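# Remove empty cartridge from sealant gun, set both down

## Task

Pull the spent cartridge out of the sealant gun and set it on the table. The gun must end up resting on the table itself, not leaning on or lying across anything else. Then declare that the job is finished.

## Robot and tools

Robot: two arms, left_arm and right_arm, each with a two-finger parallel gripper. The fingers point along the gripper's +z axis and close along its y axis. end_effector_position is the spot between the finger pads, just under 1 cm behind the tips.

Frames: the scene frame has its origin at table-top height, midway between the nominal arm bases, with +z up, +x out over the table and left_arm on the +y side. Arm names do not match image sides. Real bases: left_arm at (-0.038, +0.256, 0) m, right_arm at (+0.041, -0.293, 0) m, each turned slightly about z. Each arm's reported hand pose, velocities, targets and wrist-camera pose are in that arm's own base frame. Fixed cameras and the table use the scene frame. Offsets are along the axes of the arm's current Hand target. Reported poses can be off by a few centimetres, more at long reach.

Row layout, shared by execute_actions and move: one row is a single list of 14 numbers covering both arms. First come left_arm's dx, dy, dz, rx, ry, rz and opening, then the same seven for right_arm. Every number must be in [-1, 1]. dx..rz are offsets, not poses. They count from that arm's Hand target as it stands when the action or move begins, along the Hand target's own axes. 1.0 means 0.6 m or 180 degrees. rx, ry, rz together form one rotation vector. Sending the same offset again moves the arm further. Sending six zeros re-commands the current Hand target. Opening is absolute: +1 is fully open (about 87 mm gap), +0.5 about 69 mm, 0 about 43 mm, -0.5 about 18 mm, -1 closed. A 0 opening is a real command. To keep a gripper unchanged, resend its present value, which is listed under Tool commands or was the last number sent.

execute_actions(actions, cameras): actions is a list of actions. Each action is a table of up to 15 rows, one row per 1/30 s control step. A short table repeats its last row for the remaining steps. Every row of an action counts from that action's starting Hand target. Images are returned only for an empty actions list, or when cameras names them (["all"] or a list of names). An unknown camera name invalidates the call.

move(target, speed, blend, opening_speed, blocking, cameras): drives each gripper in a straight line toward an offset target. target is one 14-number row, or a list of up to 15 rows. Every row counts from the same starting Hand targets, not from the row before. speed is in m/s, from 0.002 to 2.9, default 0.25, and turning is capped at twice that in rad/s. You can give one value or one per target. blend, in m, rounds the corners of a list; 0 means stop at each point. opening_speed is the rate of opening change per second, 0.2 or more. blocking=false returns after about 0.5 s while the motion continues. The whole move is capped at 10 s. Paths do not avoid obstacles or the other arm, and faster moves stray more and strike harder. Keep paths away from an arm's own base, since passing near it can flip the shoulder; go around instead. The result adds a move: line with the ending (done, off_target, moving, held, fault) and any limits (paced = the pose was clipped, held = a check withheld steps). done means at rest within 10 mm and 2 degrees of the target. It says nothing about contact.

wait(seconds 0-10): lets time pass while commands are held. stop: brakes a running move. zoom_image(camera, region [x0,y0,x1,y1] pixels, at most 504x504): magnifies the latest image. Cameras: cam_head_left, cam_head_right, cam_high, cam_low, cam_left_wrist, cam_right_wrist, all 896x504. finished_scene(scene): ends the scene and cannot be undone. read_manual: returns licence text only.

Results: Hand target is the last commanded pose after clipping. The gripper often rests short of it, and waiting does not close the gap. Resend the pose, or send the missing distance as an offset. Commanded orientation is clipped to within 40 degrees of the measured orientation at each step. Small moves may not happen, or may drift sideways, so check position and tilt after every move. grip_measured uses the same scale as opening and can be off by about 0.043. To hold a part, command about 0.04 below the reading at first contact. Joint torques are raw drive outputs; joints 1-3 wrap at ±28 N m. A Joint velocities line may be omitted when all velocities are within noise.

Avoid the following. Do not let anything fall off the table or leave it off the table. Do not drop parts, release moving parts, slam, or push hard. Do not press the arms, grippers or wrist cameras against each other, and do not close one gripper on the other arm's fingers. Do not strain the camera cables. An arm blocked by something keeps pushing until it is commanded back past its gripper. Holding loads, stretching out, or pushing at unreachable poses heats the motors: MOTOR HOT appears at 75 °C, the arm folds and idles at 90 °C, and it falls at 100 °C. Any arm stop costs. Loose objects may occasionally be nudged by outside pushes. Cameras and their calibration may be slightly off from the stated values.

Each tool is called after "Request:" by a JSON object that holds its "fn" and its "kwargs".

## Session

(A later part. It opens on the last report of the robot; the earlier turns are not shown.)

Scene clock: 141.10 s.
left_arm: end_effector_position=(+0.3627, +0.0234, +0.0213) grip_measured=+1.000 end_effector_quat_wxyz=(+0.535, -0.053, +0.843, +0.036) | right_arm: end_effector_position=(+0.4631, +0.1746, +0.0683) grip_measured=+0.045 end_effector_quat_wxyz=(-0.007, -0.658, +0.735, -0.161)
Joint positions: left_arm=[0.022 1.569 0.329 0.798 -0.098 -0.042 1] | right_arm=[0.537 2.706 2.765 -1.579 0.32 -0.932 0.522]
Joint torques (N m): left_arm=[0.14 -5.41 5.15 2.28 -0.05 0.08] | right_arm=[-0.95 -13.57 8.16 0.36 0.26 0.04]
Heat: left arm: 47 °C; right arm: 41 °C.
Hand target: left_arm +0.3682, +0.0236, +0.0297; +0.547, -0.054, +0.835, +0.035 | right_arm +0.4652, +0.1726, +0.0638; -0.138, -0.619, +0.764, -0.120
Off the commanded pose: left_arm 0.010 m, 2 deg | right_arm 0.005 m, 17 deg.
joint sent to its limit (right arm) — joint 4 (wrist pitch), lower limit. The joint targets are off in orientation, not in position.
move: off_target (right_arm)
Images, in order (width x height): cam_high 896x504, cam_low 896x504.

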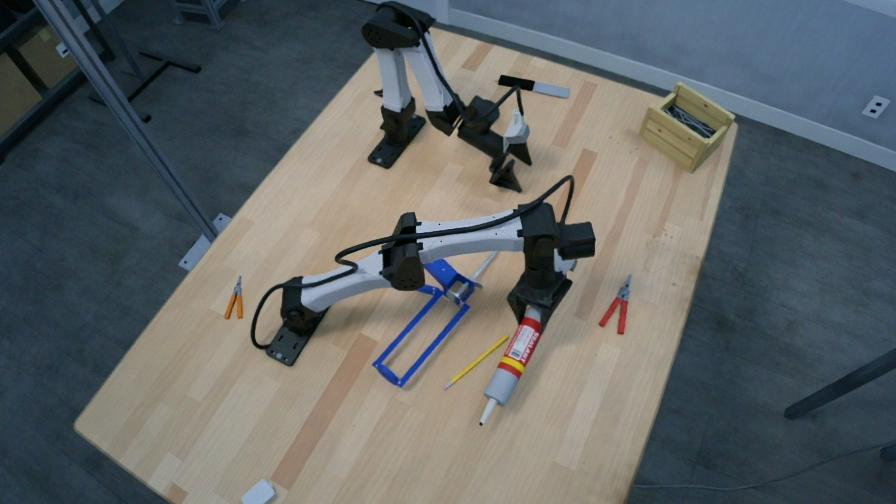

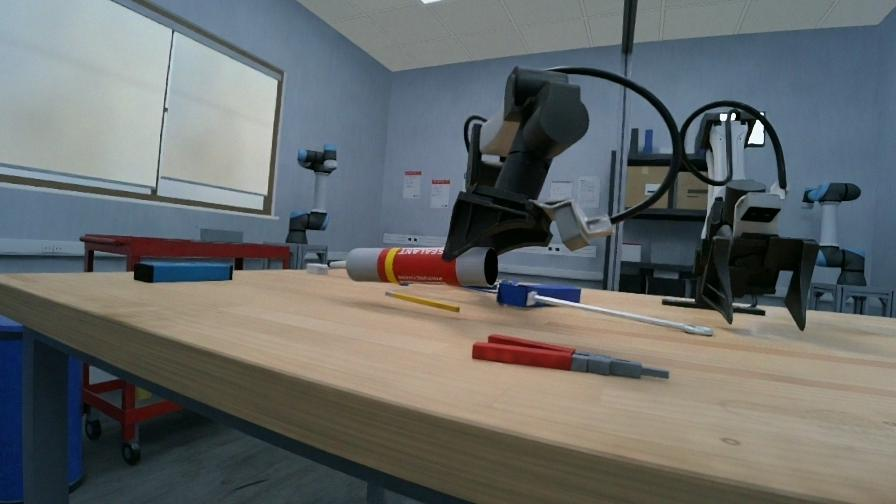

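Request:
{"fn": "move", "kwargs": {"target": [0,0,0,0,0,0,1,-0.018,0,0.047,0,0,0,-0.4], "speed": 0.06, "cameras": ["cam_low"]}}

Request:
{"fn": "zoom_image", "kwargs": {"camera": "cam_low", "region": [300, 220, 620, 350]}}

Scene clock: 150.60 s.
left_arm: end_effector_position=(+0.3627, +0.0234, +0.0213) grip_measured=+1.000 end_effector_quat_wxyz=(+0.535, -0.053, +0.843, +0.036) | right_arm: end_effector_position=(+0.4639, +0.1759, +0.0402) grip_measured=+0.045 end_effector_quat_wxyz=(-0.023, -0.655, +0.740, -0.153)
Joint positions: left_arm=[0.022 1.569 0.329 0.798 -0.098 -0.042 1] | right_arm=[0.535 2.783 2.806 -1.579 0.31 -0.917 0.522]
Joint torques (N m): left_arm=[0.17 -5.39 5.15 2.28 -0.05 0.08] | right_arm=[-1.07 -13.63 7.98 0.29 0.23 0.05]
Heat: left arm: 48 °C; right arm: 45 °C.
Hand target: left_arm +0.3682, +0.0236, +0.0297; +0.547, -0.054, +0.835, +0.035 | right_arm +0.4656, +0.1726, +0.0337; -0.138, -0.619, +0.764, -0.120
Off the commanded pose: left_arm 0.010 m, 2 deg | right_arm 0.008 m, 15 deg.
joint sent to its limit (right arm) — joint 4 (wrist pitch), lower limit. The joint targets are off in orientation, not in position.
move: off_target (right_arm)
Images, in order (width x height): cam_low 896x504.

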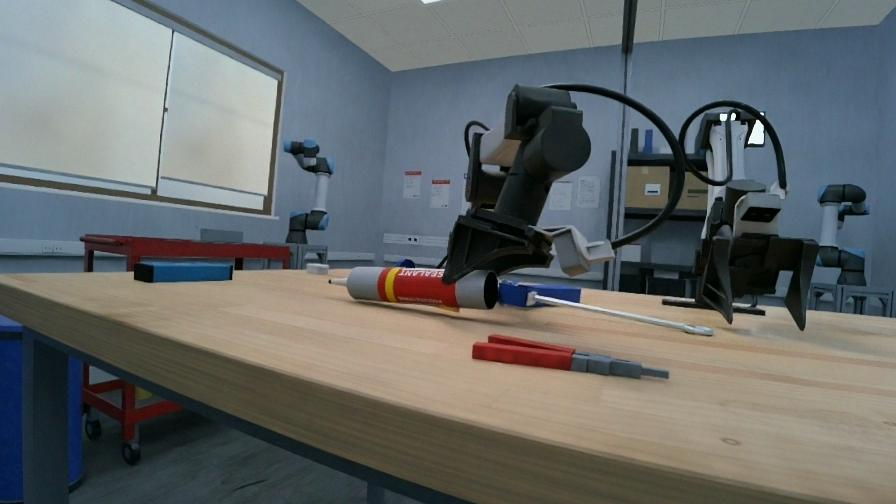

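Scaled by 1.575 from the camera's 896x504 image, which has a finer 1280x720 frame.

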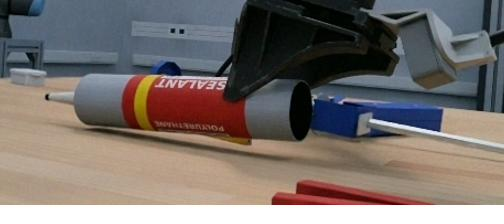

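Request:
{"fn": "move", "kwargs": {"target": [0,0,0,0,0,0,1,-0.009,0,0.024,0,0,0,-0.4], "speed": 0.04, "cameras": ["cam_low"]}}

Request:
{"fn": "zoom_image", "kwargs": {"camera": "cam_low", "region": [300, 220, 620, 350]}}

Scene clock: 159.23 s.
left_arm: end_effector_position=(+0.3627, +0.0234, +0.0213) grip_measured=+1.000 end_effector_quat_wxyz=(+0.535, -0.053, +0.843, +0.036) | right_arm: end_effector_position=(+0.4654, +0.1752, +0.0276) grip_measured=+0.045 end_effector_quat_wxyz=(-0.029, -0.653, +0.741, -0.152)
Joint positions: left_arm=[0.022 1.569 0.329 0.798 -0.098 -0.042 1] | right_arm=[0.532 2.823 2.832 -1.579 0.31 -0.913 0.522]
Joint torques (N m): left_arm=[0.14 -5.39 5.14 2.28 -0.05 0.09] | right_arm=[-1.02 -13.37 7.77 0.26 0.22 0.07]
Heat: left arm: 48 °C; right arm: 48 °C.
Hand target: left_arm +0.3682, +0.0236, +0.0297; +0.547, -0.054, +0.835, +0.035 | right_arm +0.4658, +0.1723, +0.0183; -0.138, -0.619, +0.764, -0.120
Off the commanded pose: left_arm 0.010 m, 2 deg | right_arm 0.010 m, 14 deg.
joint sent to its limit (right arm) — joint 4 (wrist pitch), lower limit. The joint targets are off in orientation, not in position.
move: off_target (right_arm)
Images, in order (width x height): cam_low 896x504.

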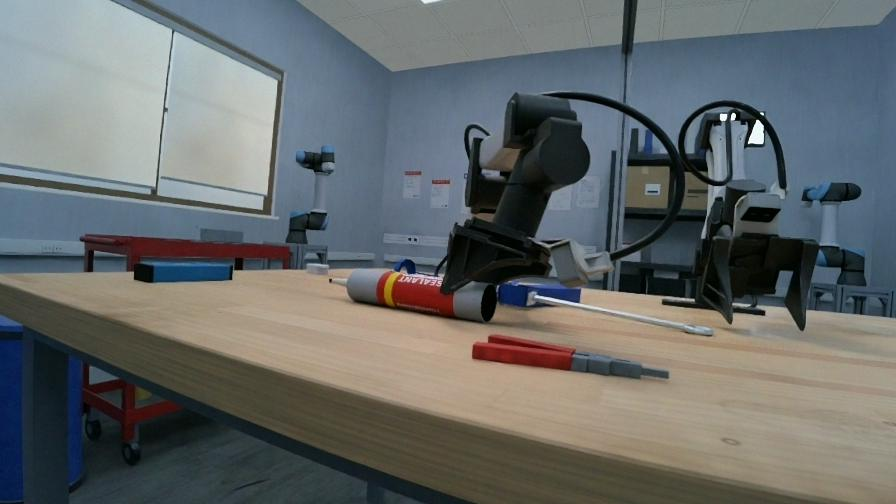

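Scaled by 1.575 from the camera's 896x504 image, which has a finer 1280x720 frame.

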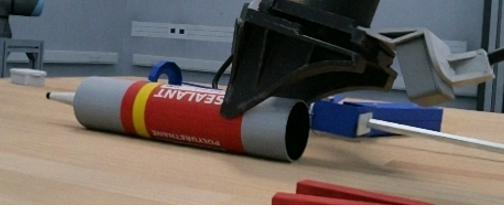

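Request:
{"fn": "move", "kwargs": {"target": [[0,0,0,0,0,0,1,0,0,0,0,0,0,0.5],[0,0,0,0,0,0,1,0.072,0,-0.187,0,0,0,0.5]], "opening_speed": 0.5, "speed": 0.12, "cameras": ["cam_low","cam_high"]}}

Request:
{"fn": "zoom_image", "kwargs": {"camera": "cam_low", "region": [300, 220, 620, 350]}}

Scene clock: 169.43 s.
left_arm: end_effector_position=(+0.3627, +0.0234, +0.0213) grip_measured=+1.000 end_effector_quat_wxyz=(+0.535, -0.053, +0.843, +0.036) | right_arm: end_effector_position=(+0.4680, +0.1712, +0.1217) grip_measured=+0.500 end_effector_quat_wxyz=(+0.044, -0.654, +0.734, -0.179)
Joint positions: left_arm=[0.022 1.569 0.329 0.798 -0.098 -0.042 1] | right_arm=[0.532 2.597 2.769 -1.58 0.335 -0.952 0.75]
Joint torques (N m): left_arm=[0.16 -5.38 5.15 2.28 -0.05 0.08] | right_arm=[0.25 -19.17 4.6 0.58 0.35 -0.24]
Heat: left arm: 49 °C; right arm: 52 °C.
Hand target: left_arm +0.3682, +0.0236, +0.0297; +0.547, -0.054, +0.835, +0.035 | right_arm +0.4643, +0.1725, +0.1386; -0.138, -0.619, +0.764, -0.120
Off the commanded pose: left_arm 0.010 m, 2 deg | right_arm 0.017 m, 23 deg.
joint sent to its limit (right arm) — joint 4 (wrist pitch), lower limit. The joint targets are off in orientation, not in position.
move: off_target (right_arm)
Images, in order (width x height): cam_high 896x504, cam_low 896x504.

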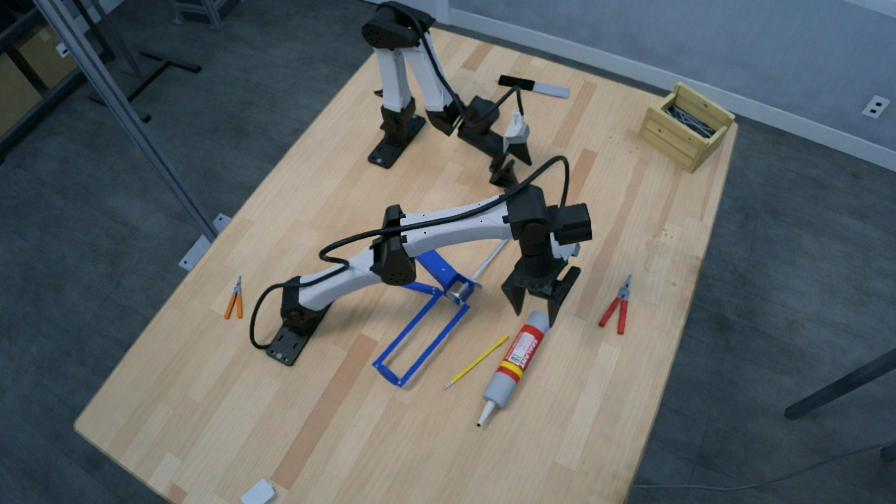

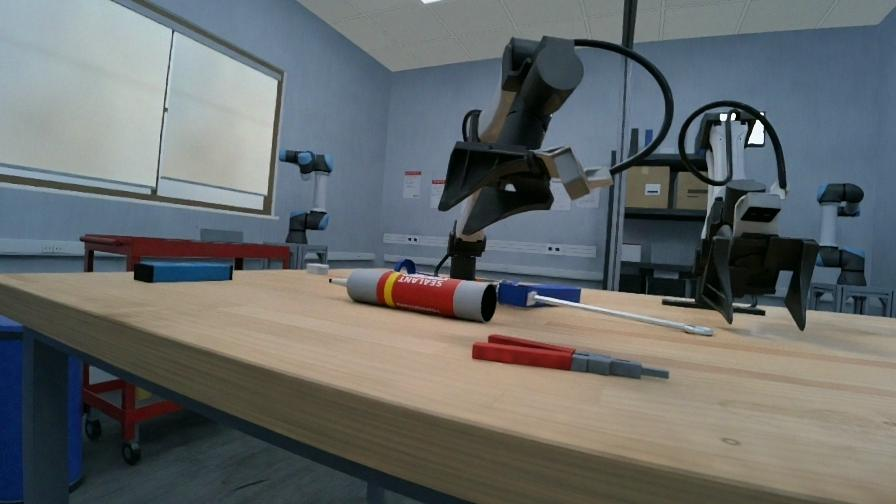

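Scaled by 1.575 from the camera's 896x504 image, which has a finer 1280x720 frame.

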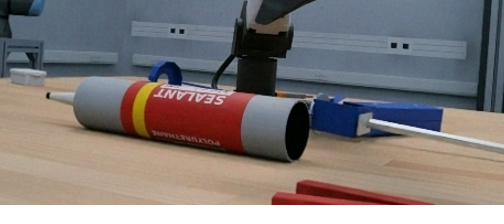

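Done.

Request:
{"fn": "finished_scene", "kwargs": {"scene": 2}}

The scene is finished: the task was done.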